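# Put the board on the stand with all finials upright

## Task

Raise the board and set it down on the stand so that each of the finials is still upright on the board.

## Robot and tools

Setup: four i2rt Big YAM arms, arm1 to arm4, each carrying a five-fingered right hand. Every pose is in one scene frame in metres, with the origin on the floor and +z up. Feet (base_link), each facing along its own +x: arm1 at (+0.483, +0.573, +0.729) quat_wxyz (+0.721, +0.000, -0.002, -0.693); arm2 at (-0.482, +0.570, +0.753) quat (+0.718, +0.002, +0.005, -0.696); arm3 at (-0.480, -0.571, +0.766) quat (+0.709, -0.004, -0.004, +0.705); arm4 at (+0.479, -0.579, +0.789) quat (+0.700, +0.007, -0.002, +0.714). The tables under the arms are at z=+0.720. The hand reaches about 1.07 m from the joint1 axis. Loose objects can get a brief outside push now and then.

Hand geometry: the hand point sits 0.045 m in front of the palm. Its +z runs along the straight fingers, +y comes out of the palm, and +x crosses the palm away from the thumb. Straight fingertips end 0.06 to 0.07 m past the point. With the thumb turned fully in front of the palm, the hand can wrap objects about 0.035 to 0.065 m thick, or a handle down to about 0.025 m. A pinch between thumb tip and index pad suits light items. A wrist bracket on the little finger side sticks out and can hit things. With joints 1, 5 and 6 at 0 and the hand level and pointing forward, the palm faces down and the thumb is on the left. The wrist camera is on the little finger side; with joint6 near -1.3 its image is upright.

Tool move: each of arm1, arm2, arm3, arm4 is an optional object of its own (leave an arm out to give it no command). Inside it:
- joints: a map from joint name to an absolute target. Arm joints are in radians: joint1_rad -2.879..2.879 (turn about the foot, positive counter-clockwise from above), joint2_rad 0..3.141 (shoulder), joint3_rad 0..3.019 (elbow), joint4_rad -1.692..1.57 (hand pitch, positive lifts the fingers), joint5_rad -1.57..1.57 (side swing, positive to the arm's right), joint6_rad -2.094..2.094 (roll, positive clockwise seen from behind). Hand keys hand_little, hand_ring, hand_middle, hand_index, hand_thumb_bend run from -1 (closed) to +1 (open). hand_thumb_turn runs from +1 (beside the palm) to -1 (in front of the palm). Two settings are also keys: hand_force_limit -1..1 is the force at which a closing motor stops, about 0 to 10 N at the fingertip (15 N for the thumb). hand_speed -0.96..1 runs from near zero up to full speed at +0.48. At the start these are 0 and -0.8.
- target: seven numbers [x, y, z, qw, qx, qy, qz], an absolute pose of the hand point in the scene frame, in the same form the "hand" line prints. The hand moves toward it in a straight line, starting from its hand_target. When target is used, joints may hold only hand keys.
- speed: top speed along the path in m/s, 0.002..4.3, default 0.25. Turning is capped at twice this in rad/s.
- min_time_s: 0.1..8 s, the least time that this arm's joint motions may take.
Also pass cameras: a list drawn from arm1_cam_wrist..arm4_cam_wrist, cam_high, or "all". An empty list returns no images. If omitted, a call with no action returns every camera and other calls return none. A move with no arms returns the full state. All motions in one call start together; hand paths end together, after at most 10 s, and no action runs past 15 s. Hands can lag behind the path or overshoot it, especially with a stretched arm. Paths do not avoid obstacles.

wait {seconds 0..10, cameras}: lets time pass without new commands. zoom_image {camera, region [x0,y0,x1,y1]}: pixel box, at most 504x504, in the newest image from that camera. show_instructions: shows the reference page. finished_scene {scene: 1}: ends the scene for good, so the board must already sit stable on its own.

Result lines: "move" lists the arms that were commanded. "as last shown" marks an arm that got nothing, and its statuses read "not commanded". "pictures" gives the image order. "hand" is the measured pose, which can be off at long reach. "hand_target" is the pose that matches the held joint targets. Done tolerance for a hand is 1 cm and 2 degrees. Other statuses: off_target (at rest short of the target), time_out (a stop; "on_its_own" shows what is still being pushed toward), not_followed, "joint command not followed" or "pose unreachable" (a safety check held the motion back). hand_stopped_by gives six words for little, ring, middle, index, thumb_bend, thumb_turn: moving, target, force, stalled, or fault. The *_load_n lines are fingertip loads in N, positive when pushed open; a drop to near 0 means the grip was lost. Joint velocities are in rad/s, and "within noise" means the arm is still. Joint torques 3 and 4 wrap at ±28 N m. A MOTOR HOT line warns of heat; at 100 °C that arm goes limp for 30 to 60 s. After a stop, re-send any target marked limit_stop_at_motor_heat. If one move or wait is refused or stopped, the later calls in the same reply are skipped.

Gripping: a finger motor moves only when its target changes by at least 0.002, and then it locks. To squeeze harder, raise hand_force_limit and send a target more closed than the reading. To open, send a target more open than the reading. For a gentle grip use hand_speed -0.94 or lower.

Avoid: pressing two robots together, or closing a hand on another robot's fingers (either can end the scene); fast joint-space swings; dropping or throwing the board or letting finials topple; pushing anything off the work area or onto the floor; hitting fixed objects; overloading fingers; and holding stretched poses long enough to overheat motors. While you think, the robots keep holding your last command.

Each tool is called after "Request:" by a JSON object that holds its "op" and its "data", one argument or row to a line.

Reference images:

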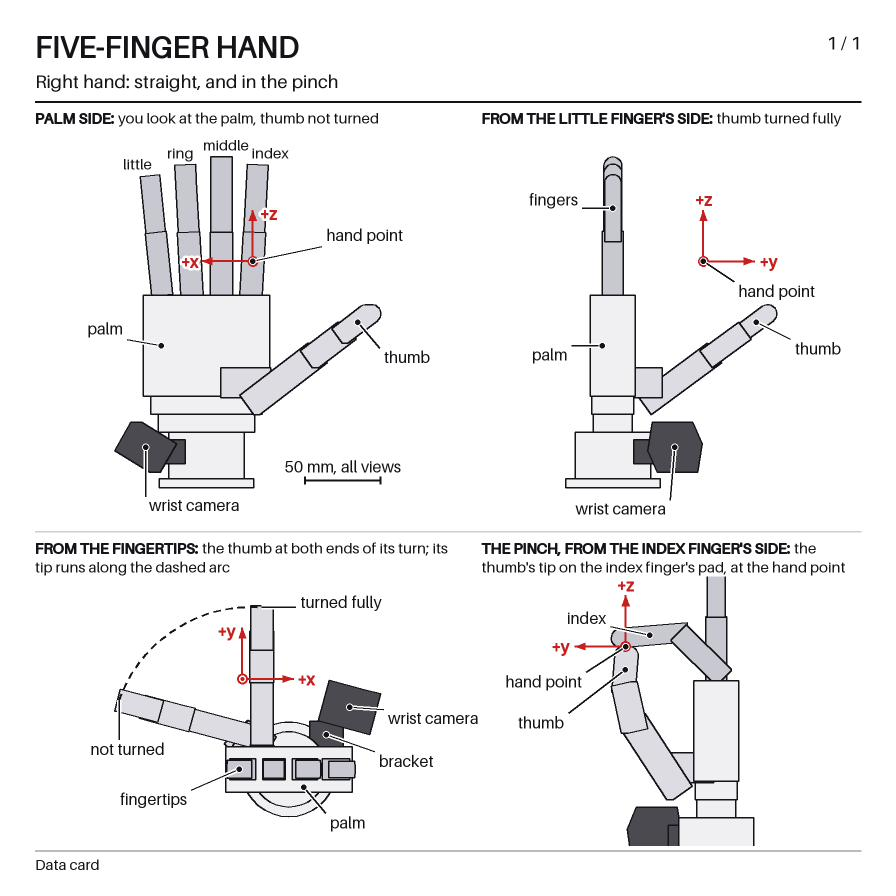

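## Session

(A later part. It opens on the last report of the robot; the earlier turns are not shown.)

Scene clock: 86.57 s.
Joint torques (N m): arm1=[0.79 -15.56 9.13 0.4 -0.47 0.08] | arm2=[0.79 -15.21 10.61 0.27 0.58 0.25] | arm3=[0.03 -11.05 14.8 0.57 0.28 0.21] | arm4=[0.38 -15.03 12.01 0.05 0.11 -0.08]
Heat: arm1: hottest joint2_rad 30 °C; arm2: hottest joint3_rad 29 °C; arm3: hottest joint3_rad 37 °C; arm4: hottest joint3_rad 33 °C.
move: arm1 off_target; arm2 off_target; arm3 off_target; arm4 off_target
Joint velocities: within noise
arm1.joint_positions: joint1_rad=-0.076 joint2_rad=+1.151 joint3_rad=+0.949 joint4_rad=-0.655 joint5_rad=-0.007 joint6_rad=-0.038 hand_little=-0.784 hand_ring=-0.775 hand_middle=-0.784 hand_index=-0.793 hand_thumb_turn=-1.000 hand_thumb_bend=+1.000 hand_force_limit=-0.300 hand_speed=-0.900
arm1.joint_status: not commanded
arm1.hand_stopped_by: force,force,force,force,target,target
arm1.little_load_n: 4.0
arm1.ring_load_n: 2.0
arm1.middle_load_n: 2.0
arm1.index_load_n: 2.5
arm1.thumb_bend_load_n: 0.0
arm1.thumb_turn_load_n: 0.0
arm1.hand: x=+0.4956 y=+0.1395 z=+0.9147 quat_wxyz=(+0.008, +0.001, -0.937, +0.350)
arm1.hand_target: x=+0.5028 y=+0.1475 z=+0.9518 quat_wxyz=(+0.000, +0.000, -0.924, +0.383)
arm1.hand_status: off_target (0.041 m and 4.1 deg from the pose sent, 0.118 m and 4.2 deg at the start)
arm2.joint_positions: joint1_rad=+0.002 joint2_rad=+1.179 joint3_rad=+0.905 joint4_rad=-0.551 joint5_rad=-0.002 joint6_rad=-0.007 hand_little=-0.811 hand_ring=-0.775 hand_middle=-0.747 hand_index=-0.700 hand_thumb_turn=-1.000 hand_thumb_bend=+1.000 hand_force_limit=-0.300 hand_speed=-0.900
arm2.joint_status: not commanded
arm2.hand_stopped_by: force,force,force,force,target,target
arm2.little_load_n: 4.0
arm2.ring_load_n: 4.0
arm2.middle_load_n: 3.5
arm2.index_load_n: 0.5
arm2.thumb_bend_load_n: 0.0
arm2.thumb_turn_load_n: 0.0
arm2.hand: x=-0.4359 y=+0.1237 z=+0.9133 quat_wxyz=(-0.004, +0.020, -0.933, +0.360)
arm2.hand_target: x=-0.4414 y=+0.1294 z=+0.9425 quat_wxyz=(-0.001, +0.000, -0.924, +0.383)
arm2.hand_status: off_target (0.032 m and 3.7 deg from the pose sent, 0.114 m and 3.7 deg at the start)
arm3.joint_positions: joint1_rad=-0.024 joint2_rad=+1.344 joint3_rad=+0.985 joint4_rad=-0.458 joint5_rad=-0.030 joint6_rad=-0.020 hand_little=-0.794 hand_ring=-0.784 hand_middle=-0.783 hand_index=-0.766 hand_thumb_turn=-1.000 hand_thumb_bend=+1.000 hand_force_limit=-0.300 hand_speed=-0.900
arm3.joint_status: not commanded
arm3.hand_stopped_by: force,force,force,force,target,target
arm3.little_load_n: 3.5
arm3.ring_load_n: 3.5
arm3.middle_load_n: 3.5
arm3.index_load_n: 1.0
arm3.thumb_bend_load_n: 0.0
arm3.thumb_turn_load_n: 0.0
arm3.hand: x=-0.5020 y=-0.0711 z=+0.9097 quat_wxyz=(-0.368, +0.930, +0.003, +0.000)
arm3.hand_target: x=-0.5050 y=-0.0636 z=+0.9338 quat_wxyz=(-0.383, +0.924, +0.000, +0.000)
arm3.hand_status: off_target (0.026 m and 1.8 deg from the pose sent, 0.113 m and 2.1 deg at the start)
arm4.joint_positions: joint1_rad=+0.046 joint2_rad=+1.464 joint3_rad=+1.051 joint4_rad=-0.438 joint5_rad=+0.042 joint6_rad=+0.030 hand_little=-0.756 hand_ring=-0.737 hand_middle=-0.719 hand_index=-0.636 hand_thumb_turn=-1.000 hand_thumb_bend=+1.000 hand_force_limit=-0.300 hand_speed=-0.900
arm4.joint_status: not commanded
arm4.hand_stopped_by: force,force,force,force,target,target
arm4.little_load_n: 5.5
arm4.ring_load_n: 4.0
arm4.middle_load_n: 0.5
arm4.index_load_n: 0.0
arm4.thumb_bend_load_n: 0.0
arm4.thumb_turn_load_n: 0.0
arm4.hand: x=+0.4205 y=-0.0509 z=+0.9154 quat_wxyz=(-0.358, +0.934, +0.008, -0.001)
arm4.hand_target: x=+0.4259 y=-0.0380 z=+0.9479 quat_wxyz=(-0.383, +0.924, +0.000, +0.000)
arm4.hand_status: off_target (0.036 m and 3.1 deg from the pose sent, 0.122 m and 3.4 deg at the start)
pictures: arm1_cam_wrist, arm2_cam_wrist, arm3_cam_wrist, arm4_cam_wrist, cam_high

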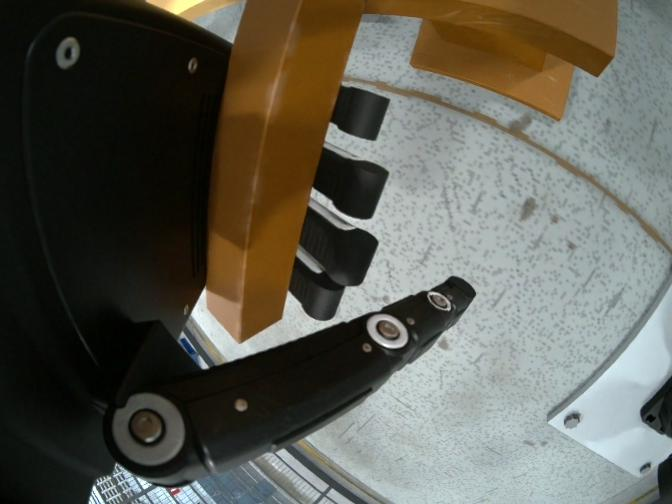

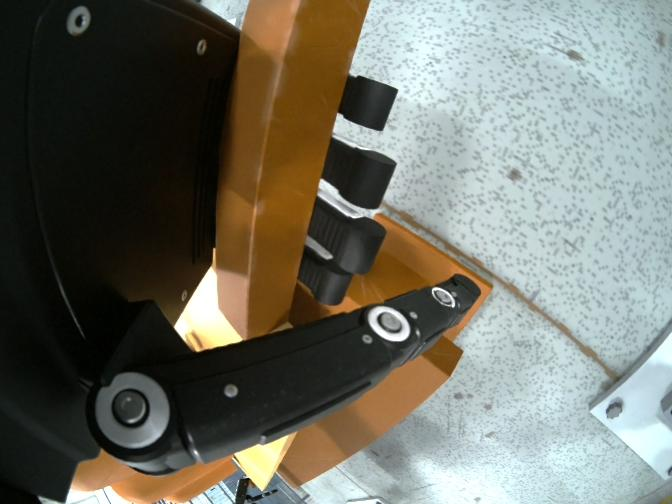

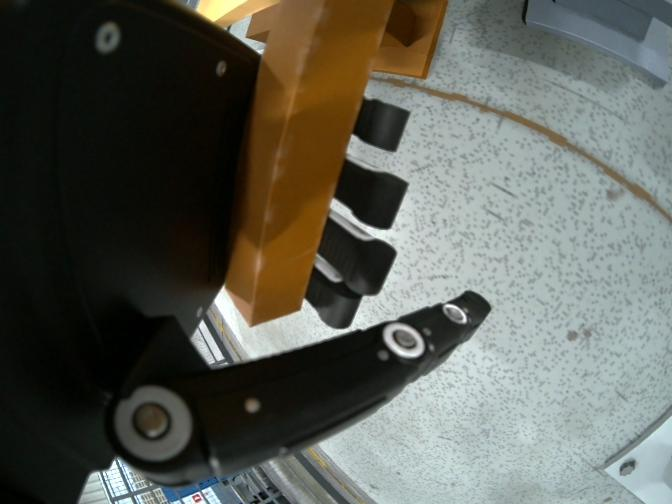

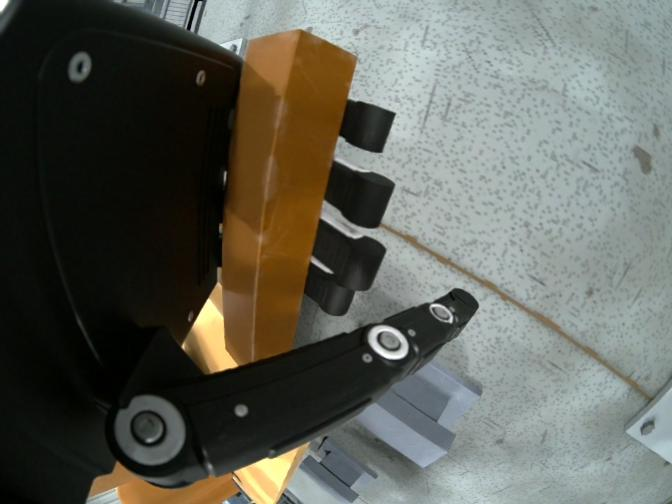

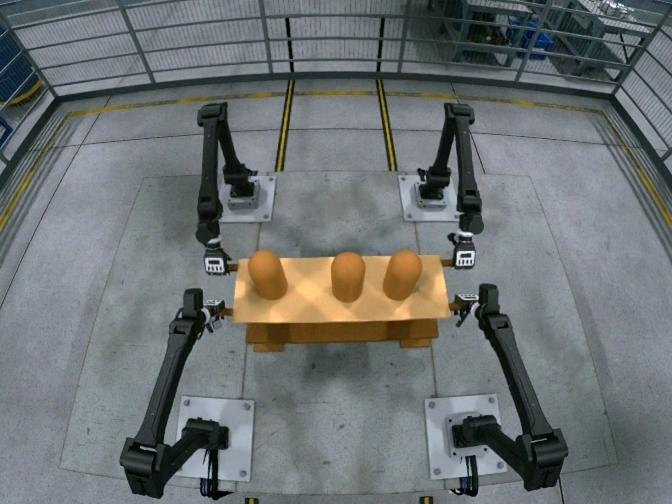

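Request:
{"op": "move", "data": {
  "arm1": {"target": [0.504, 0.248, 0.948, 0, 0, 0.9239, -0.3827], "speed": 0.06},
  "arm2": {"target": [-0.4418, 0.230, 0.938, 0, 0, 0.9239, -0.3827], "speed": 0.06},
  "arm3": {"target": [-0.505, 0.037, 0.934, 0.3827, -0.9239, 0, 0], "speed": 0.06},
  "arm4": {"target": [0.427, 0.063, 0.949, 0.3827, -0.9239, 0, 0], "speed": 0.06},
  "cameras": ["all"]
}}

Request:
{"op": "zoom_image", "data": {
  "camera": "cam_high",
  "region": [190, 240, 490, 380]
}}

Scene clock: 89.27 s.
Joint torques (N m): arm1=[0.97 -9.05 9.83 0.44 -0.7 0.1] | arm2=[0.56 -9.47 11.48 0.46 0.94 0.28] | arm3=[0.21 -15.56 14.98 -0.06 0.26 0.22] | arm4=[0.09 -18.49 11.97 -0.51 0.09 -0.13]
Heat: arm1: hottest joint2_rad 30 °C; arm2: hottest joint3_rad 29 °C; arm3: hottest joint3_rad 38 °C; arm4: hottest joint3_rad 34 °C.
move: arm1 off_target; arm2 off_target; arm3 off_target; arm4 off_target
Joint velocities: within noise
arm1.joint_positions: joint1_rad=-0.088 joint2_rad=+0.837 joint3_rad=+0.764 joint4_rad=-0.780 joint5_rad=-0.007 joint6_rad=-0.046 hand_little=-0.784 hand_ring=-0.775 hand_middle=-0.784 hand_index=-0.793 hand_thumb_turn=-1.000 hand_thumb_bend=+1.000 hand_force_limit=-0.300 hand_speed=-0.900
arm1.joint_status: not commanded
arm1.hand_stopped_by: force,force,force,force,target,target
arm1.little_load_n: 5.0
arm1.ring_load_n: 2.0
arm1.middle_load_n: 1.5
arm1.index_load_n: 1.5
arm1.thumb_bend_load_n: 0.0
arm1.thumb_turn_load_n: 0.0
arm1.hand: x=+0.4952 y=+0.2425 z=+0.9167 quat_wxyz=(+0.012, -0.001, -0.936, +0.352)
arm1.hand_target: x=+0.5037 y=+0.2476 z=+0.9463 quat_wxyz=(+0.000, +0.000, -0.924, +0.382)
arm1.hand_status: off_target (0.033 m and 4.1 deg from the pose sent, 0.114 m and 4.1 deg at the start)
arm2.joint_positions: joint1_rad=+0.014 joint2_rad=+0.860 joint3_rad=+0.708 joint4_rad=-0.666 joint5_rad=-0.003 joint6_rad=+0.000 hand_little=-0.811 hand_ring=-0.775 hand_middle=-0.747 hand_index=-0.700 hand_thumb_turn=-1.000 hand_thumb_bend=+1.000 hand_force_limit=-0.300 hand_speed=-0.900
arm2.joint_status: not commanded
arm2.hand_stopped_by: force,force,force,force,target,target
arm2.little_load_n: 2.5
arm2.ring_load_n: 2.5
arm2.middle_load_n: 3.0
arm2.index_load_n: 0.5
arm2.thumb_bend_load_n: 0.0
arm2.thumb_turn_load_n: 0.0
arm2.hand: x=-0.4345 y=+0.2266 z=+0.9159 quat_wxyz=(-0.008, +0.023, -0.932, +0.362)
arm2.hand_target: x=-0.4413 y=+0.2295 z=+0.9371 quat_wxyz=(-0.001, +0.000, -0.924, +0.383)
arm2.hand_status: off_target (0.024 m and 3.7 deg from the pose sent, 0.109 m and 3.7 deg at the start)
arm3.joint_positions: joint1_rad=-0.021 joint2_rad=+1.602 joint3_rad=+1.255 joint4_rad=-0.456 joint5_rad=-0.027 joint6_rad=-0.019 hand_little=-0.794 hand_ring=-0.784 hand_middle=-0.783 hand_index=-0.766 hand_thumb_turn=-1.000 hand_thumb_bend=+1.000 hand_force_limit=-0.300 hand_speed=-0.900
arm3.joint_status: not commanded
arm3.hand_stopped_by: force,force,force,force,target,target
arm3.little_load_n: 4.0
arm3.ring_load_n: 3.5
arm3.middle_load_n: 3.5
arm3.index_load_n: 0.5
arm3.thumb_bend_load_n: 0.0
arm3.thumb_turn_load_n: 0.0
arm3.hand: x=-0.5001 y=+0.0325 z=+0.9076 quat_wxyz=(-0.374, +0.927, +0.004, +0.001)
arm3.hand_target: x=-0.5050 y=+0.0365 z=+0.9337 quat_wxyz=(-0.383, +0.924, +0.000, +0.000)
arm3.hand_status: off_target (0.027 m and 1.1 deg from the pose sent, 0.111 m and 1.8 deg at the start)
arm4.joint_positions: joint1_rad=+0.034 joint2_rad=+1.714 joint3_rad=+1.341 joint4_rad=-0.463 joint5_rad=+0.035 joint6_rad=+0.023 hand_little=-0.756 hand_ring=-0.737 hand_middle=-0.719 hand_index=-0.636 hand_thumb_turn=-1.000 hand_thumb_bend=+1.000 hand_force_limit=-0.300 hand_speed=-0.900
arm4.joint_status: not commanded
arm4.hand_stopped_by: force,force,force,force,target,target
arm4.little_load_n: 5.0
arm4.ring_load_n: 3.5
arm4.middle_load_n: 0.5
arm4.index_load_n: 0.0
arm4.thumb_bend_load_n: -0.5
arm4.thumb_turn_load_n: 0.0
arm4.hand: x=+0.4200 y=+0.0528 z=+0.9139 quat_wxyz=(-0.365, +0.931, +0.007, -0.001)
arm4.hand_target: x=+0.4269 y=+0.0620 z=+0.9487 quat_wxyz=(-0.383, +0.924, +0.000, +0.000)
arm4.hand_status: off_target (0.037 m and 2.3 deg from the pose sent, 0.119 m and 3.1 deg at the start)
pictures: arm1_cam_wrist, arm2_cam_wrist, arm3_cam_wrist, arm4_cam_wrist, cam_high

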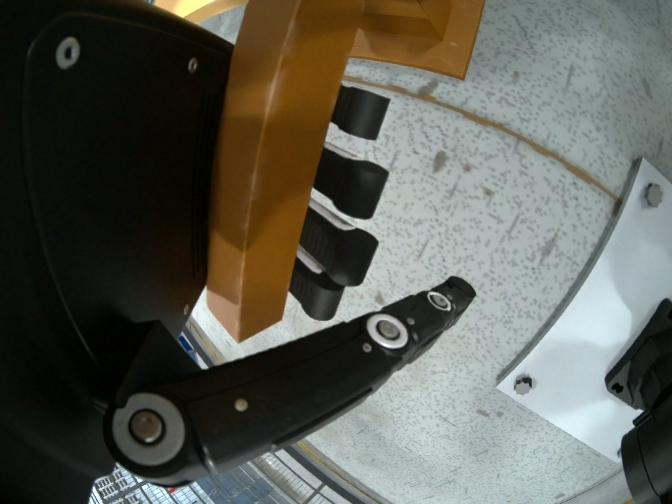

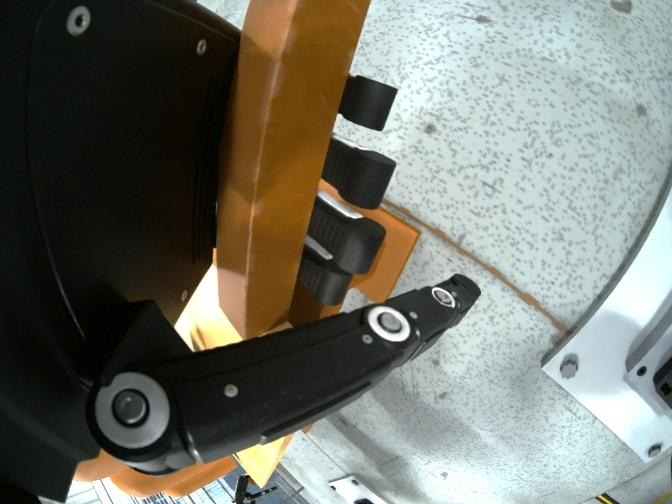

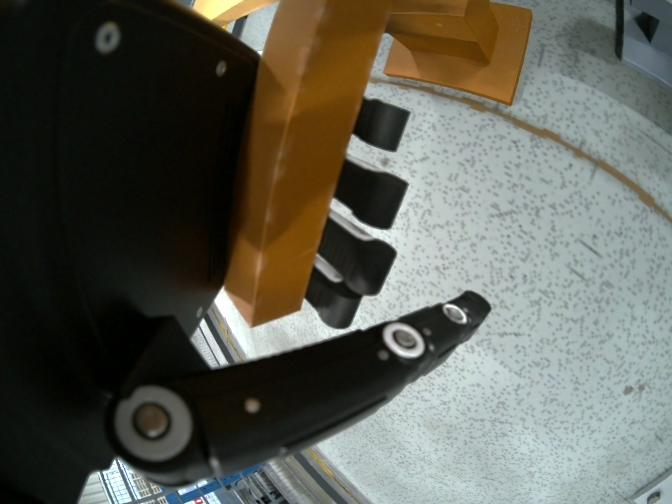

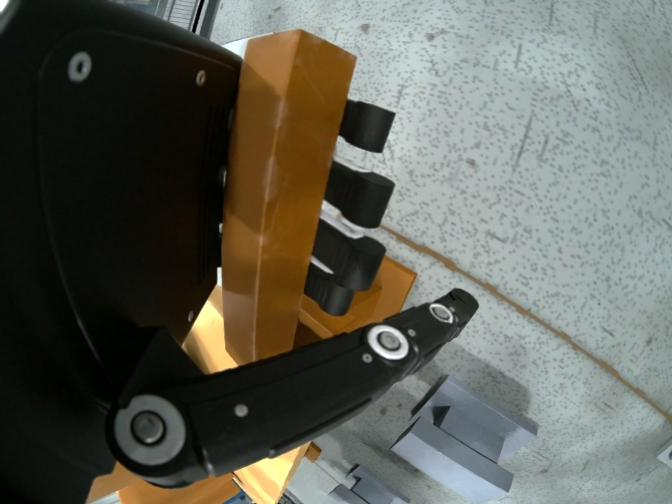

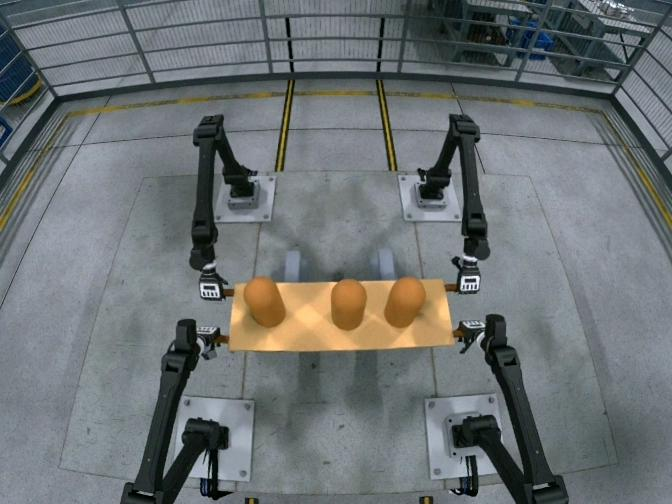

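Scaled by 1.680 from the camera's image (finer frame: 960x720).

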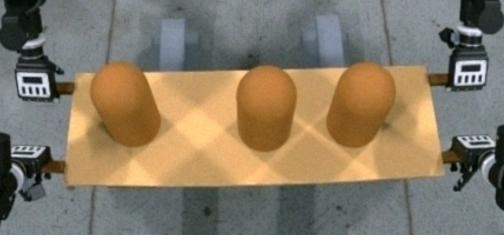

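Request:
{"op": "move", "data": {
  "arm1": {"target": [0.500, 0.2436, 0.9015, 0, 0, 0.9239, -0.3827], "speed": 0.04},
  "arm2": {"target": [-0.445, 0.2255, 0.890, 0, 0, 0.9239, -0.3827], "speed": 0.04},
  "arm3": {"target": [-0.509, 0.0325, 0.8885, 0.3827, -0.9239, 0, 0], "speed": 0.04},
  "arm4": {"target": [0.423, 0.058, 0.9037, 0.3827, -0.9239, 0, 0], "speed": 0.04},
  "cameras": ["all"]
}}

Request:
{"op": "zoom_image", "data": {
  "camera": "cam_high",
  "region": [190, 240, 490, 380]
}}

Scene clock: 92.20 s.
Joint torques (N m): arm1=[0.44 -6.48 9.07 1.52 -0.68 0.05] | arm2=[-0.44 -6.65 10.51 1.62 0.62 0.18] | arm3=[0.5 -16.73 10.28 1.13 0.25 0.26] | arm4=[0.32 -19.55 7.97 0.73 0.34 -0.11]
Heat: arm1: hottest joint3_rad 31 °C; arm2: hottest joint3_rad 29 °C; arm3: hottest joint3_rad 38 °C; arm4: hottest joint3_rad 34 °C.
move: arm1 off_target; arm2 off_target; arm3 off_target; arm4 off_target
Joint velocities: within noise
arm1.joint_positions: joint1_rad=-0.097 joint2_rad=+0.831 joint3_rad=+0.664 joint4_rad=-0.673 joint5_rad=-0.018 joint6_rad=-0.051 hand_little=-0.784 hand_ring=-0.775 hand_middle=-0.784 hand_index=-0.793 hand_thumb_turn=-1.000 hand_thumb_bend=+1.000 hand_force_limit=-0.300 hand_speed=-0.900
arm1.joint_status: not commanded
arm1.hand_stopped_by: force,force,force,force,target,target
arm1.little_load_n: 4.5
arm1.ring_load_n: 2.0
arm1.middle_load_n: 1.5
arm1.index_load_n: 2.0
arm1.thumb_bend_load_n: 0.0
arm1.thumb_turn_load_n: 0.0
arm1.hand: x=+0.4943 y=+0.2458 z=+0.8817 quat_wxyz=(+0.010, -0.001, -0.934, +0.358)
arm1.hand_target: x=+0.4998 y=+0.2437 z=+0.9011 quat_wxyz=(+0.000, +0.000, -0.924, +0.383)
arm1.hand_status: off_target (0.021 m and 3.3 deg from the pose sent, 0.016 m and 4.0 deg at the start)
arm2.joint_positions: joint1_rad=+0.014 joint2_rad=+0.871 joint3_rad=+0.610 joint4_rad=-0.545 joint5_rad=-0.003 joint6_rad=+0.000 hand_little=-0.811 hand_ring=-0.775 hand_middle=-0.747 hand_index=-0.700 hand_thumb_turn=-1.000 hand_thumb_bend=+1.000 hand_force_limit=-0.300 hand_speed=-0.900
arm2.joint_status: not commanded
arm2.hand_stopped_by: force,force,force,force,target,target
arm2.little_load_n: 3.0
arm2.ring_load_n: 3.0
arm2.middle_load_n: 3.0
arm2.index_load_n: 0.0
arm2.thumb_bend_load_n: 0.0
arm2.thumb_turn_load_n: 0.0
arm2.hand: x=-0.4348 y=+0.2291 z=+0.8790 quat_wxyz=(-0.008, +0.023, -0.930, +0.368)
arm2.hand_target: x=-0.4447 y=+0.2256 z=+0.8898 quat_wxyz=(+0.000, +0.000, -0.924, +0.383)
arm2.hand_status: off_target (0.015 m and 3.3 deg from the pose sent, 0.028 m and 3.7 deg at the start)
arm3.joint_positions: joint1_rad=-0.017 joint2_rad=+1.643 joint3_rad=+1.216 joint4_rad=-0.373 joint5_rad=-0.020 joint6_rad=-0.017 hand_little=-0.794 hand_ring=-0.784 hand_middle=-0.783 hand_index=-0.766 hand_thumb_turn=-1.000 hand_thumb_bend=+1.000 hand_force_limit=-0.300 hand_speed=-0.900
arm3.joint_status: not commanded
arm3.hand_stopped_by: force,force,force,force,target,target
arm3.little_load_n: 3.0
arm3.ring_load_n: 3.0
arm3.middle_load_n: 2.5
arm3.index_load_n: 0.0
arm3.thumb_bend_load_n: 0.0
arm3.thumb_turn_load_n: 0.0
arm3.hand: x=-0.5008 y=+0.0372 z=+0.8762 quat_wxyz=(-0.376, +0.927, +0.003, +0.003)
arm3.hand_target: x=-0.5090 y=+0.0326 z=+0.8881 quat_wxyz=(-0.383, +0.924, +0.000, +0.000)
arm3.hand_status: off_target (0.016 m and 1.0 deg from the pose sent, 0.021 m and 1.1 deg at the start)
arm4.joint_positions: joint1_rad=+0.034 joint2_rad=+1.755 joint3_rad=+1.308 joint4_rad=-0.385 joint5_rad=+0.035 joint6_rad=+0.023 hand_little=-0.756 hand_ring=-0.737 hand_middle=-0.719 hand_index=-0.636 hand_thumb_turn=-1.000 hand_thumb_bend=+1.000 hand_force_limit=-0.300 hand_speed=-0.900
arm4.joint_status: not commanded
arm4.hand_stopped_by: force,force,force,force,target,target
arm4.little_load_n: 4.0
arm4.ring_load_n: 2.5
arm4.middle_load_n: 0.5
arm4.index_load_n: 0.0
arm4.thumb_bend_load_n: 0.0
arm4.thumb_turn_load_n: 0.5
arm4.hand: x=+0.4196 y=+0.0576 z=+0.8836 quat_wxyz=(-0.367, +0.930, +0.007, -0.001)
arm4.hand_target: x=+0.4229 y=+0.0580 z=+0.9034 quat_wxyz=(-0.383, +0.924, +0.000, +0.000)
arm4.hand_status: off_target (0.020 m and 2.1 deg from the pose sent, 0.012 m and 2.3 deg at the start)
pictures: arm1_cam_wrist, arm2_cam_wrist, arm3_cam_wrist, arm4_cam_wrist, cam_high

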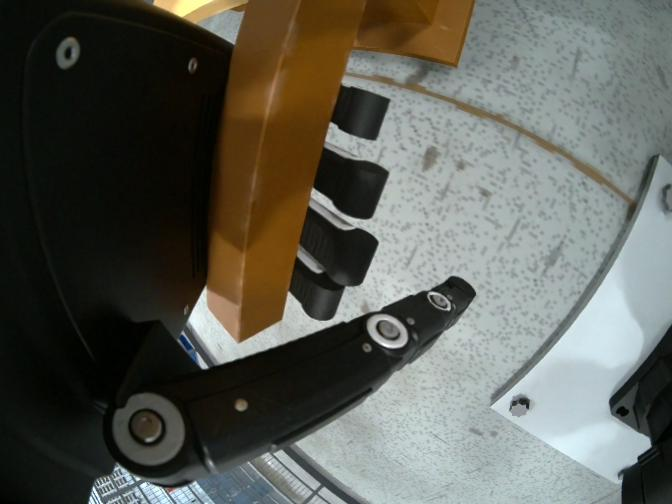

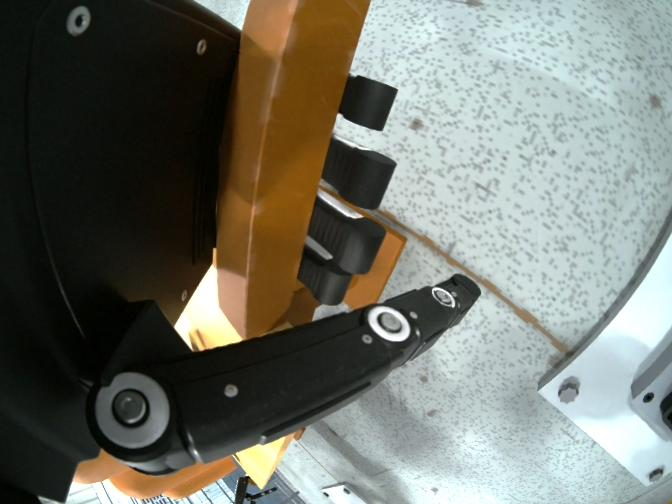

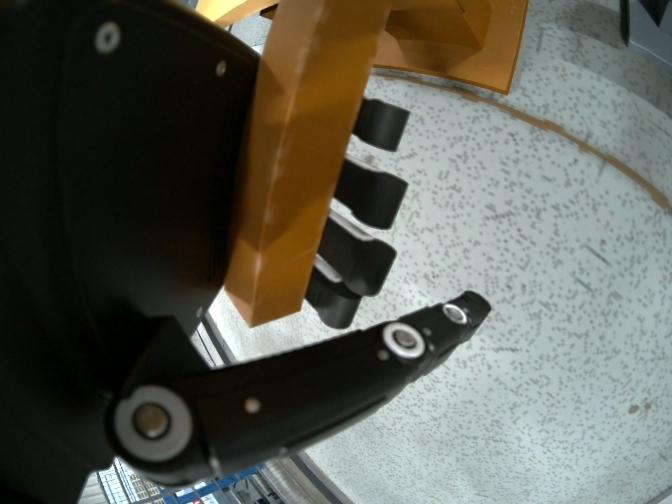

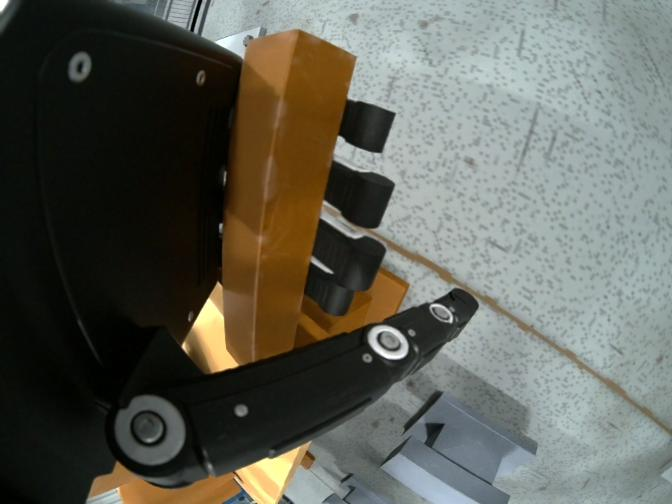

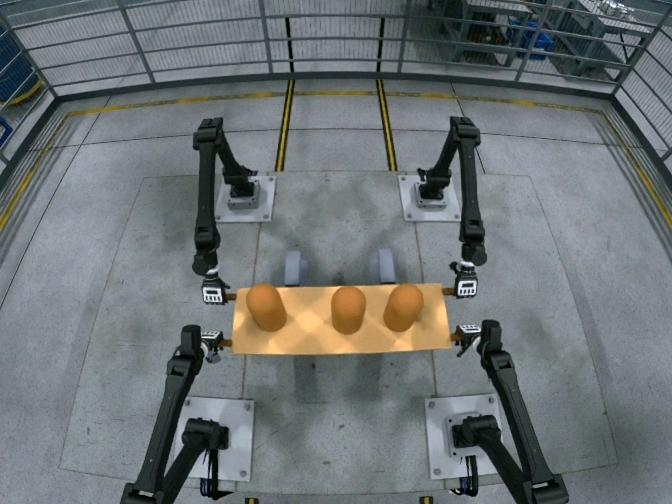

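Scaled by 1.680 from the camera's image (finer frame: 960x720).

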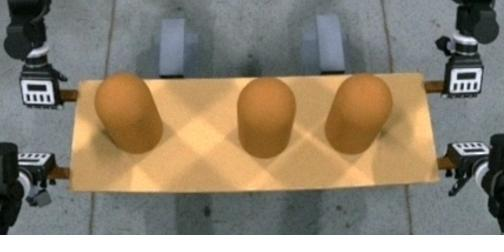

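Request:
{"op": "move", "data": {
  "arm1": {"target": [0.500, 0.2347, 0.8885, 0, 0, 0.9239, -0.3827], "speed": 0.03},
  "arm2": {"target": [-0.445, 0.2166, 0.873, 0, 0, 0.9239, -0.3827], "speed": 0.03},
  "arm3": {"target": [-0.509, 0.0236, 0.869, 0.3827, -0.9239, 0, 0], "speed": 0.03},
  "arm4": {"target": [0.423, 0.049, 0.885, 0.3827, -0.9239, 0, 0], "speed": 0.03},
  "cameras": ["all"]
}}

Request:
{"op": "zoom_image", "data": {
  "camera": "arm4_cam_wrist",
  "region": [200, 240, 460, 500]
}}

Request:
{"op": "zoom_image", "data": {
  "camera": "arm2_cam_wrist",
  "region": [200, 200, 460, 460]
}}

Scene clock: 94.07 s.
Joint torques (N m): arm1=[0.62 -6.18 9.17 1.66 -0.55 0.06] | arm2=[-0.5 -6.95 10.19 1.84 0.57 0.16] | arm3=[0.67 -16.67 9.78 1.18 0.2 0.27] | arm4=[1.08 -19.19 7.45 0.77 0.34 -0.06]
Heat: arm1: hottest joint3_rad 31 °C; arm2: hottest joint3_rad 29 °C; arm3: hottest joint3_rad 38 °C; arm4: hottest joint3_rad 34 °C.
move: arm1 off_target; arm2 off_target; arm3 off_target; arm4 off_target
Joint velocities: within noise
arm1.joint_positions: joint1_rad=-0.097 joint2_rad=+0.860 joint3_rad=+0.643 joint4_rad=-0.621 joint5_rad=-0.021 joint6_rad=-0.051 hand_little=-0.784 hand_ring=-0.775 hand_middle=-0.784 hand_index=-0.793 hand_thumb_turn=-1.000 hand_thumb_bend=+1.000 hand_force_limit=-0.300 hand_speed=-0.900
arm1.joint_status: not commanded
arm1.hand_stopped_by: force,force,force,force,target,target
arm1.little_load_n: 5.0
arm1.ring_load_n: 2.0
arm1.middle_load_n: 1.5
arm1.index_load_n: 1.5
arm1.thumb_bend_load_n: 0.0
arm1.thumb_turn_load_n: 0.0
arm1.hand: x=+0.4944 y=+0.2395 z=+0.8691 quat_wxyz=(+0.008, +0.000, -0.933, +0.359)
arm1.hand_target: x=+0.4998 y=+0.2349 z=+0.8882 quat_wxyz=(+0.000, +0.000, -0.924, +0.383)
arm1.hand_status: off_target (0.021 m and 3.1 deg from the pose sent, 0.014 m and 3.3 deg at the start)
arm2.joint_positions: joint1_rad=+0.014 joint2_rad=+0.918 joint3_rad=+0.589 joint4_rad=-0.478 joint5_rad=-0.003 joint6_rad=+0.000 hand_little=-0.811 hand_ring=-0.775 hand_middle=-0.747 hand_index=-0.700 hand_thumb_turn=-1.000 hand_thumb_bend=+1.000 hand_force_limit=-0.300 hand_speed=-0.900
arm2.joint_status: not commanded
arm2.hand_stopped_by: force,force,force,force,target,target
arm2.little_load_n: 3.0
arm2.ring_load_n: 2.5
arm2.middle_load_n: 2.0
arm2.index_load_n: 0.0
arm2.thumb_bend_load_n: 0.0
arm2.thumb_turn_load_n: 0.0
arm2.hand: x=-0.4346 y=+0.2210 z=+0.8630 quat_wxyz=(-0.008, +0.023, -0.930, +0.368)
arm2.hand_target: x=-0.4448 y=+0.2168 z=+0.8728 quat_wxyz=(+0.000, +0.000, -0.924, +0.383)
arm2.hand_status: off_target (0.015 m and 3.3 deg from the pose sent, 0.017 m and 3.3 deg at the start)
arm3.joint_positions: joint1_rad=-0.017 joint2_rad=+1.643 joint3_rad=+1.163 joint4_rad=-0.316 joint5_rad=-0.019 joint6_rad=-0.018 hand_little=-0.794 hand_ring=-0.784 hand_middle=-0.783 hand_index=-0.766 hand_thumb_turn=-1.000 hand_thumb_bend=+1.000 hand_force_limit=-0.300 hand_speed=-0.900
arm3.joint_status: not commanded
arm3.hand_stopped_by: force,force,force,force,target,target
arm3.little_load_n: 3.5
arm3.ring_load_n: 3.0
arm3.middle_load_n: 3.0
arm3.index_load_n: 0.0
arm3.thumb_bend_load_n: 0.0
arm3.thumb_turn_load_n: 0.5
arm3.hand: x=-0.5005 y=+0.0291 z=+0.8584 quat_wxyz=(-0.378, +0.926, +0.004, +0.004)
arm3.hand_target: x=-0.5088 y=+0.0237 z=+0.8686 quat_wxyz=(-0.383, +0.924, +0.000, +0.000)
arm3.hand_status: off_target (0.015 m and 0.9 deg from the pose sent, 0.018 m and 1.0 deg at the start)
arm4.joint_positions: joint1_rad=+0.034 joint2_rad=+1.755 joint3_rad=+1.260 joint4_rad=-0.327 joint5_rad=+0.035 joint6_rad=+0.022 hand_little=-0.756 hand_ring=-0.737 hand_middle=-0.719 hand_index=-0.636 hand_thumb_turn=-1.000 hand_thumb_bend=+1.000 hand_force_limit=-0.300 hand_speed=-0.900
arm4.joint_status: not commanded
arm4.hand_stopped_by: force,force,force,force,target,target
arm4.little_load_n: 4.0
arm4.ring_load_n: 2.5
arm4.middle_load_n: 0.5
arm4.index_load_n: 0.0
arm4.thumb_bend_load_n: 0.0
arm4.thumb_turn_load_n: 0.0
arm4.hand: x=+0.4199 y=+0.0518 z=+0.8685 quat_wxyz=(-0.372, +0.928, +0.008, -0.001)
arm4.hand_target: x=+0.4228 y=+0.0492 z=+0.8847 quat_wxyz=(-0.383, +0.924, +0.000, +0.000)
arm4.hand_status: off_target (0.017 m and 1.6 deg from the pose sent, 0.009 m and 2.1 deg at the start)
pictures: arm1_cam_wrist, arm2_cam_wrist, arm3_cam_wrist, arm4_cam_wrist, cam_high

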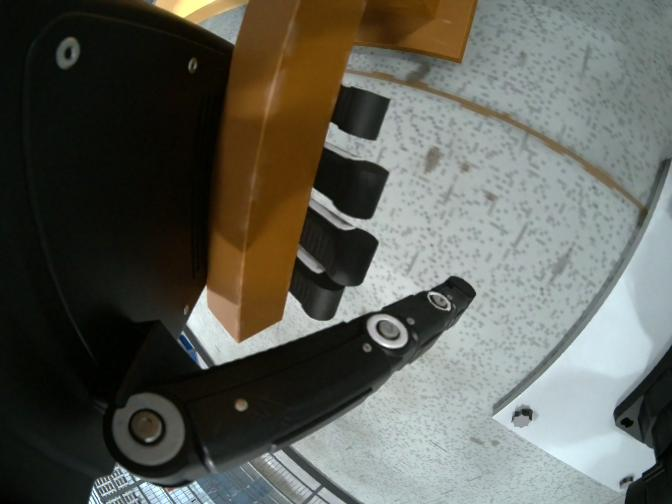

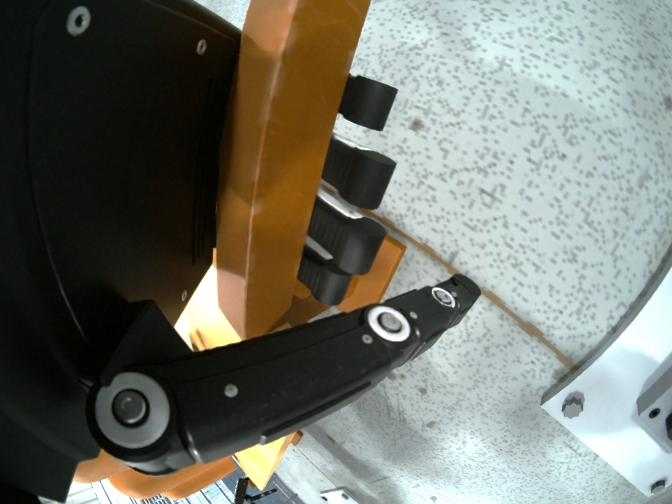

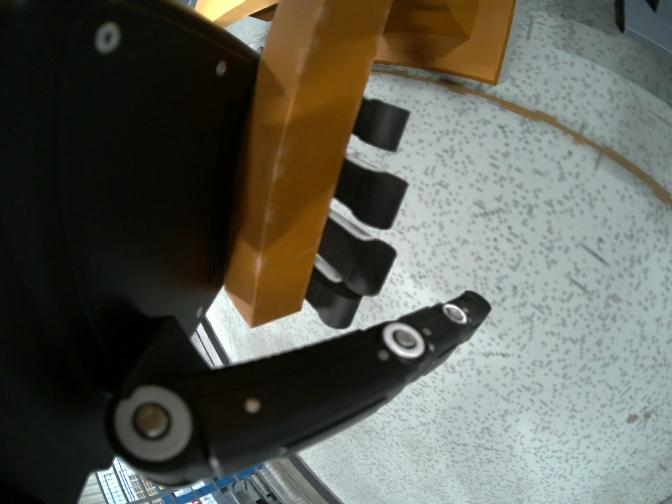

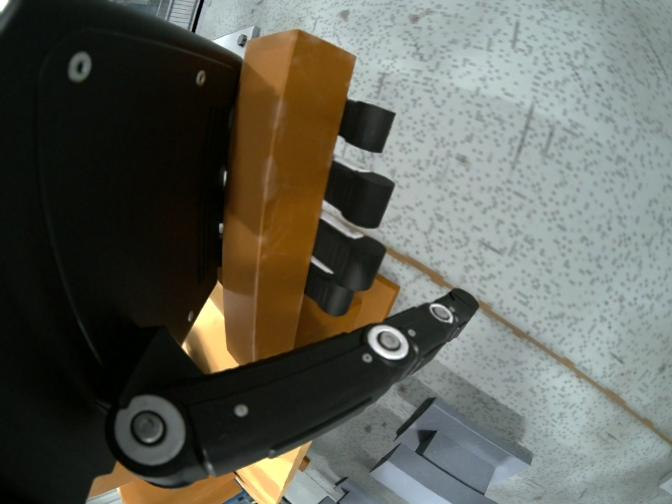

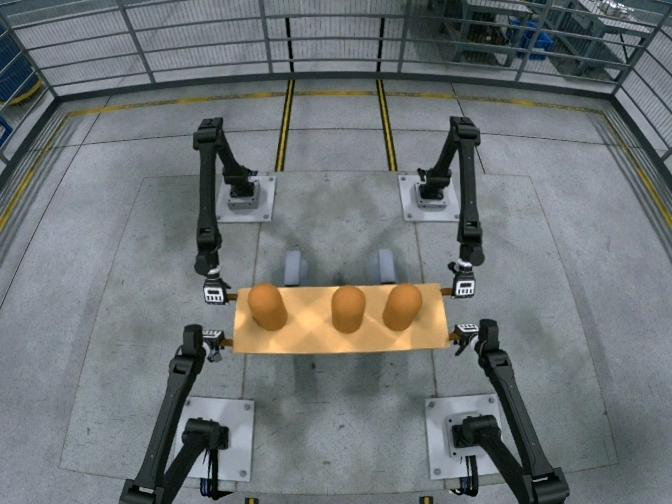

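Scaled by 1.938 from the camera's image (finer frame: 960x720).

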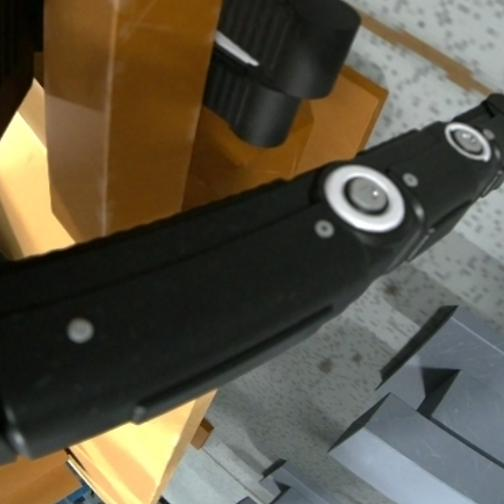

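Scaled by 1.938 from the camera's image (finer frame: 960x720).

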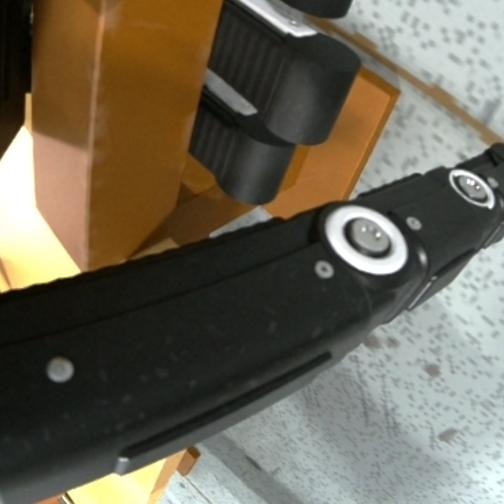

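Request:
{"op": "move", "data": {
  "arm1": {"target": [0.500, 0.2347, 0.8795, 0, 0, 0.9239, -0.3827], "speed": 0.03},
  "arm2": {"target": [-0.445, 0.2166, 0.862, 0, 0, 0.9239, -0.3827], "speed": 0.03},
  "arm3": {"target": [-0.509, 0.0236, 0.8575, 0.3827, -0.9239, 0, 0], "speed": 0.03},
  "arm4": {"target": [0.423, 0.049, 0.873, 0.3827, -0.9239, 0, 0], "speed": 0.03},
  "cameras": ["cam_high"]
}}

Scene clock: 95.37 s.
Joint torques (N m): arm1=[0.67 -6.01 9.01 1.59 -0.53 0.05] | arm2=[-0.56 -6.83 9.8 1.87 0.55 0.19] | arm3=[0.44 -15.79 9.69 1.2 0.19 0.28] | arm4=[0.67 -18.55 7.31 0.51 0.34 -0.05]
Heat: arm1: hottest joint3_rad 31 °C; arm2: hottest joint3_rad 29 °C; arm3: hottest joint3_rad 38 °C; arm4: hottest joint3_rad 34 °C.
move: arm1 off_target; arm2 off_target; arm3 off_target; arm4 off_target
Joint velocities: within noise
arm1.joint_positions: joint1_rad=-0.097 joint2_rad=+0.865 joint3_rad=+0.624 joint4_rad=-0.592 joint5_rad=-0.021 joint6_rad=-0.051 hand_little=-0.784 hand_ring=-0.775 hand_middle=-0.784 hand_index=-0.793 hand_thumb_turn=-1.000 hand_thumb_bend=+1.000 hand_force_limit=-0.300 hand_speed=-0.900
arm1.joint_status: not commanded
arm1.hand_stopped_by: force,force,force,force,target,target
arm1.little_load_n: 5.5
arm1.ring_load_n: 2.5
arm1.middle_load_n: 1.0
arm1.index_load_n: 1.0
arm1.thumb_bend_load_n: 0.0
arm1.thumb_turn_load_n: 0.0
arm1.hand: x=+0.4944 y=+0.2388 z=+0.8620 quat_wxyz=(+0.008, +0.000, -0.932, +0.361)
arm1.hand_target: x=+0.4998 y=+0.2348 z=+0.8792 quat_wxyz=(+0.000, +0.000, -0.924, +0.382)
arm1.hand_status: off_target (0.019 m and 2.8 deg from the pose sent, 0.013 m and 3.1 deg at the start)
arm2.joint_positions: joint1_rad=+0.014 joint2_rad=+0.929 joint3_rad=+0.568 joint4_rad=-0.441 joint5_rad=-0.003 joint6_rad=+0.000 hand_little=-0.811 hand_ring=-0.775 hand_middle=-0.747 hand_index=-0.700 hand_thumb_turn=-1.000 hand_thumb_bend=+1.000 hand_force_limit=-0.300 hand_speed=-0.900
arm2.joint_status: not commanded
arm2.hand_stopped_by: force,force,force,force,target,target
arm2.little_load_n: 3.0
arm2.ring_load_n: 2.5
arm2.middle_load_n: 1.5
arm2.index_load_n: 0.0
arm2.thumb_bend_load_n: 0.0
arm2.thumb_turn_load_n: 0.0
arm2.hand: x=-0.4346 y=+0.2204 z=+0.8539 quat_wxyz=(-0.008, +0.023, -0.929, +0.370)
arm2.hand_target: x=-0.4448 y=+0.2167 z=+0.8619 quat_wxyz=(+0.000, +0.000, -0.924, +0.383)
arm2.hand_status: off_target (0.014 m and 3.2 deg from the pose sent, 0.011 m and 3.3 deg at the start)
arm3.joint_positions: joint1_rad=-0.017 joint2_rad=+1.652 joint3_rad=+1.147 joint4_rad=-0.288 joint5_rad=-0.018 joint6_rad=-0.019 hand_little=-0.794 hand_ring=-0.784 hand_middle=-0.783 hand_index=-0.766 hand_thumb_turn=-1.000 hand_thumb_bend=+1.000 hand_force_limit=-0.300 hand_speed=-0.900
arm3.joint_status: not commanded
arm3.hand_stopped_by: force,force,force,force,target,target
arm3.little_load_n: 3.0
arm3.ring_load_n: 3.0
arm3.middle_load_n: 2.5
arm3.index_load_n: 0.0
arm3.thumb_bend_load_n: 0.0
arm3.thumb_turn_load_n: 0.0
arm3.hand: x=-0.5004 y=+0.0286 z=+0.8495 quat_wxyz=(-0.379, +0.925, +0.004, +0.005)
arm3.hand_target: x=-0.5088 y=+0.0237 z=+0.8573 quat_wxyz=(-0.383, +0.924, +0.000, +0.000)
arm3.hand_status: off_target (0.013 m and 0.8 deg from the pose sent, 0.010 m and 0.9 deg at the start)
arm4.joint_positions: joint1_rad=+0.034 joint2_rad=+1.760 joint3_rad=+1.244 joint4_rad=-0.298 joint5_rad=+0.035 joint6_rad=+0.021 hand_little=-0.756 hand_ring=-0.737 hand_middle=-0.719 hand_index=-0.636 hand_thumb_turn=-1.000 hand_thumb_bend=+1.000 hand_force_limit=-0.300 hand_speed=-0.900
arm4.joint_status: not commanded
arm4.hand_stopped_by: force,force,force,force,target,target
arm4.little_load_n: 4.0
arm4.ring_load_n: 2.5
arm4.middle_load_n: 0.5
arm4.index_load_n: 0.0
arm4.thumb_bend_load_n: 0.0
arm4.thumb_turn_load_n: 0.0
arm4.hand: x=+0.4199 y=+0.0517 z=+0.8614 quat_wxyz=(-0.375, +0.927, +0.008, -0.001)
arm4.hand_target: x=+0.4229 y=+0.0491 z=+0.8728 quat_wxyz=(-0.383, +0.924, +0.000, +0.000)
arm4.hand_status: off_target (0.012 m and 1.3 deg from the pose sent, 0.006 m and 1.6 deg at the start)

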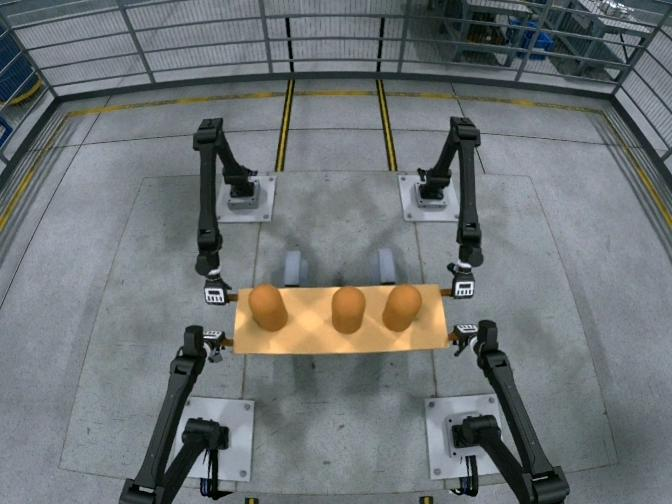

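Request:
{"op": "move", "data": {
  "arm1": {"target": [0.500, 0.2347, 0.869, 0, 0, 0.9239, -0.3827], "speed": 0.03},
  "arm2": {"target": [-0.445, 0.2166, 0.852, 0, 0, 0.9239, -0.3827], "speed": 0.03},
  "arm3": {"target": [-0.509, 0.0236, 0.847, 0.3827, -0.9239, 0, 0], "speed": 0.03},
  "arm4": {"target": [0.423, 0.049, 0.861, 0.3827, -0.9239, 0, 0], "speed": 0.03},
  "cameras": ["cam_high"]
}}

Scene clock: 96.57 s.
Joint torques (N m): arm1=[0.62 -5.83 8.85 1.62 -0.53 0.05] | arm2=[-0.44 -6.3 9.58 1.94 0.58 0.17] | arm3=[0.38 -15.85 9.36 1.32 0.19 0.28] | arm4=[0.97 -18.37 7.27 0.75 0.36 -0.02]
Heat: arm1: hottest joint3_rad 31 °C; arm2: hottest joint3_rad 29 °C; arm3: hottest joint3_rad 38 °C; arm4: hottest joint3_rad 34 °C.
move: arm1 off_target; arm2 off_target; arm3 off_target; arm4 done
Joint velocities: within noise
arm1.joint_positions: joint1_rad=-0.097 joint2_rad=+0.870 joint3_rad=+0.601 joint4_rad=-0.560 joint5_rad=-0.021 joint6_rad=-0.051 hand_little=-0.784 hand_ring=-0.775 hand_middle=-0.784 hand_index=-0.793 hand_thumb_turn=-1.000 hand_thumb_bend=+1.000 hand_force_limit=-0.300 hand_speed=-0.900
arm1.joint_status: not commanded
arm1.hand_stopped_by: force,force,force,force,target,target
arm1.little_load_n: 5.5
arm1.ring_load_n: 2.5
arm1.middle_load_n: 2.0
arm1.index_load_n: 2.0
arm1.thumb_bend_load_n: 0.0
arm1.thumb_turn_load_n: 0.0
arm1.hand: x=+0.4945 y=+0.2388 z=+0.8530 quat_wxyz=(+0.008, +0.000, -0.932, +0.363)
arm1.hand_target: x=+0.4998 y=+0.2348 z=+0.8689 quat_wxyz=(+0.000, +0.000, -0.924, +0.383)
arm1.hand_status: off_target (0.017 m and 2.6 deg from the pose sent, 0.010 m and 2.8 deg at the start)
arm2.joint_positions: joint1_rad=+0.014 joint2_rad=+0.939 joint3_rad=+0.549 joint4_rad=-0.409 joint5_rad=-0.003 joint6_rad=+0.000 hand_little=-0.811 hand_ring=-0.775 hand_middle=-0.747 hand_index=-0.700 hand_thumb_turn=-1.000 hand_thumb_bend=+1.000 hand_force_limit=-0.300 hand_speed=-0.900
arm2.joint_status: not commanded
arm2.hand_stopped_by: force,force,force,force,target,target
arm2.little_load_n: 3.0
arm2.ring_load_n: 2.5
arm2.middle_load_n: 2.5
arm2.index_load_n: 0.0
arm2.thumb_bend_load_n: 0.0
arm2.thumb_turn_load_n: 0.0
arm2.hand: x=-0.4346 y=+0.2202 z=+0.8459 quat_wxyz=(-0.008, +0.023, -0.928, +0.372)
arm2.hand_target: x=-0.4448 y=+0.2167 z=+0.8520 quat_wxyz=(+0.000, +0.000, -0.924, +0.383)
arm2.hand_status: off_target (0.013 m and 3.1 deg from the pose sent, 0.011 m and 3.1 deg at the start)
arm3.joint_positions: joint1_rad=-0.016 joint2_rad=+1.662 joint3_rad=+1.135 joint4_rad=-0.265 joint5_rad=-0.018 joint6_rad=-0.019 hand_little=-0.794 hand_ring=-0.784 hand_middle=-0.783 hand_index=-0.766 hand_thumb_turn=-1.000 hand_thumb_bend=+1.000 hand_force_limit=-0.300 hand_speed=-0.900
arm3.joint_status: not commanded
arm3.hand_stopped_by: force,force,force,force,target,target
arm3.little_load_n: 2.5
arm3.ring_load_n: 2.0
arm3.middle_load_n: 2.0
arm3.index_load_n: 0.0
arm3.thumb_bend_load_n: 0.0
arm3.thumb_turn_load_n: 0.0
arm3.hand: x=-0.5005 y=+0.0287 z=+0.8416 quat_wxyz=(-0.380, +0.925, +0.004, +0.005)
arm3.hand_target: x=-0.5089 y=+0.0237 z=+0.8468 quat_wxyz=(-0.382, +0.924, +0.000, +0.000)
arm3.hand_status: off_target (0.011 m and 0.8 deg from the pose sent, 0.010 m and 0.8 deg at the start)
arm4.joint_positions: joint1_rad=+0.034 joint2_rad=+1.771 joint3_rad=+1.231 joint4_rad=-0.270 joint5_rad=+0.035 joint6_rad=+0.021 hand_little=-0.756 hand_ring=-0.737 hand_middle=-0.719 hand_index=-0.636 hand_thumb_turn=-1.000 hand_thumb_bend=+1.000 hand_force_limit=-0.300 hand_speed=-0.900
arm4.joint_status: not commanded
arm4.hand_stopped_by: force,force,force,force,target,target
arm4.little_load_n: 3.5
arm4.ring_load_n: 1.5
arm4.middle_load_n: 0.0
arm4.index_load_n: 0.0
arm4.thumb_bend_load_n: 0.0
arm4.thumb_turn_load_n: 0.0
arm4.hand: x=+0.4201 y=+0.0521 z=+0.8525 quat_wxyz=(-0.377, +0.926, +0.008, -0.001)
arm4.hand_target: x=+0.4230 y=+0.0491 z=+0.8608 quat_wxyz=(-0.383, +0.924, +0.000, +0.000)
arm4.hand_status: done (0.009 m and 1.1 deg from the pose sent, 0.004 m and 1.3 deg at the start)

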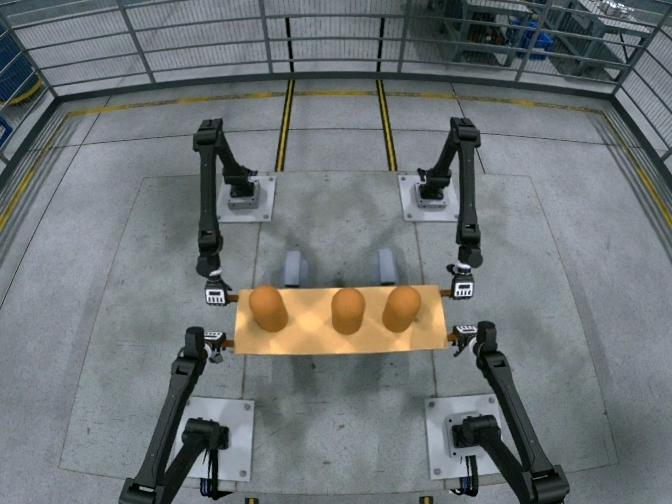

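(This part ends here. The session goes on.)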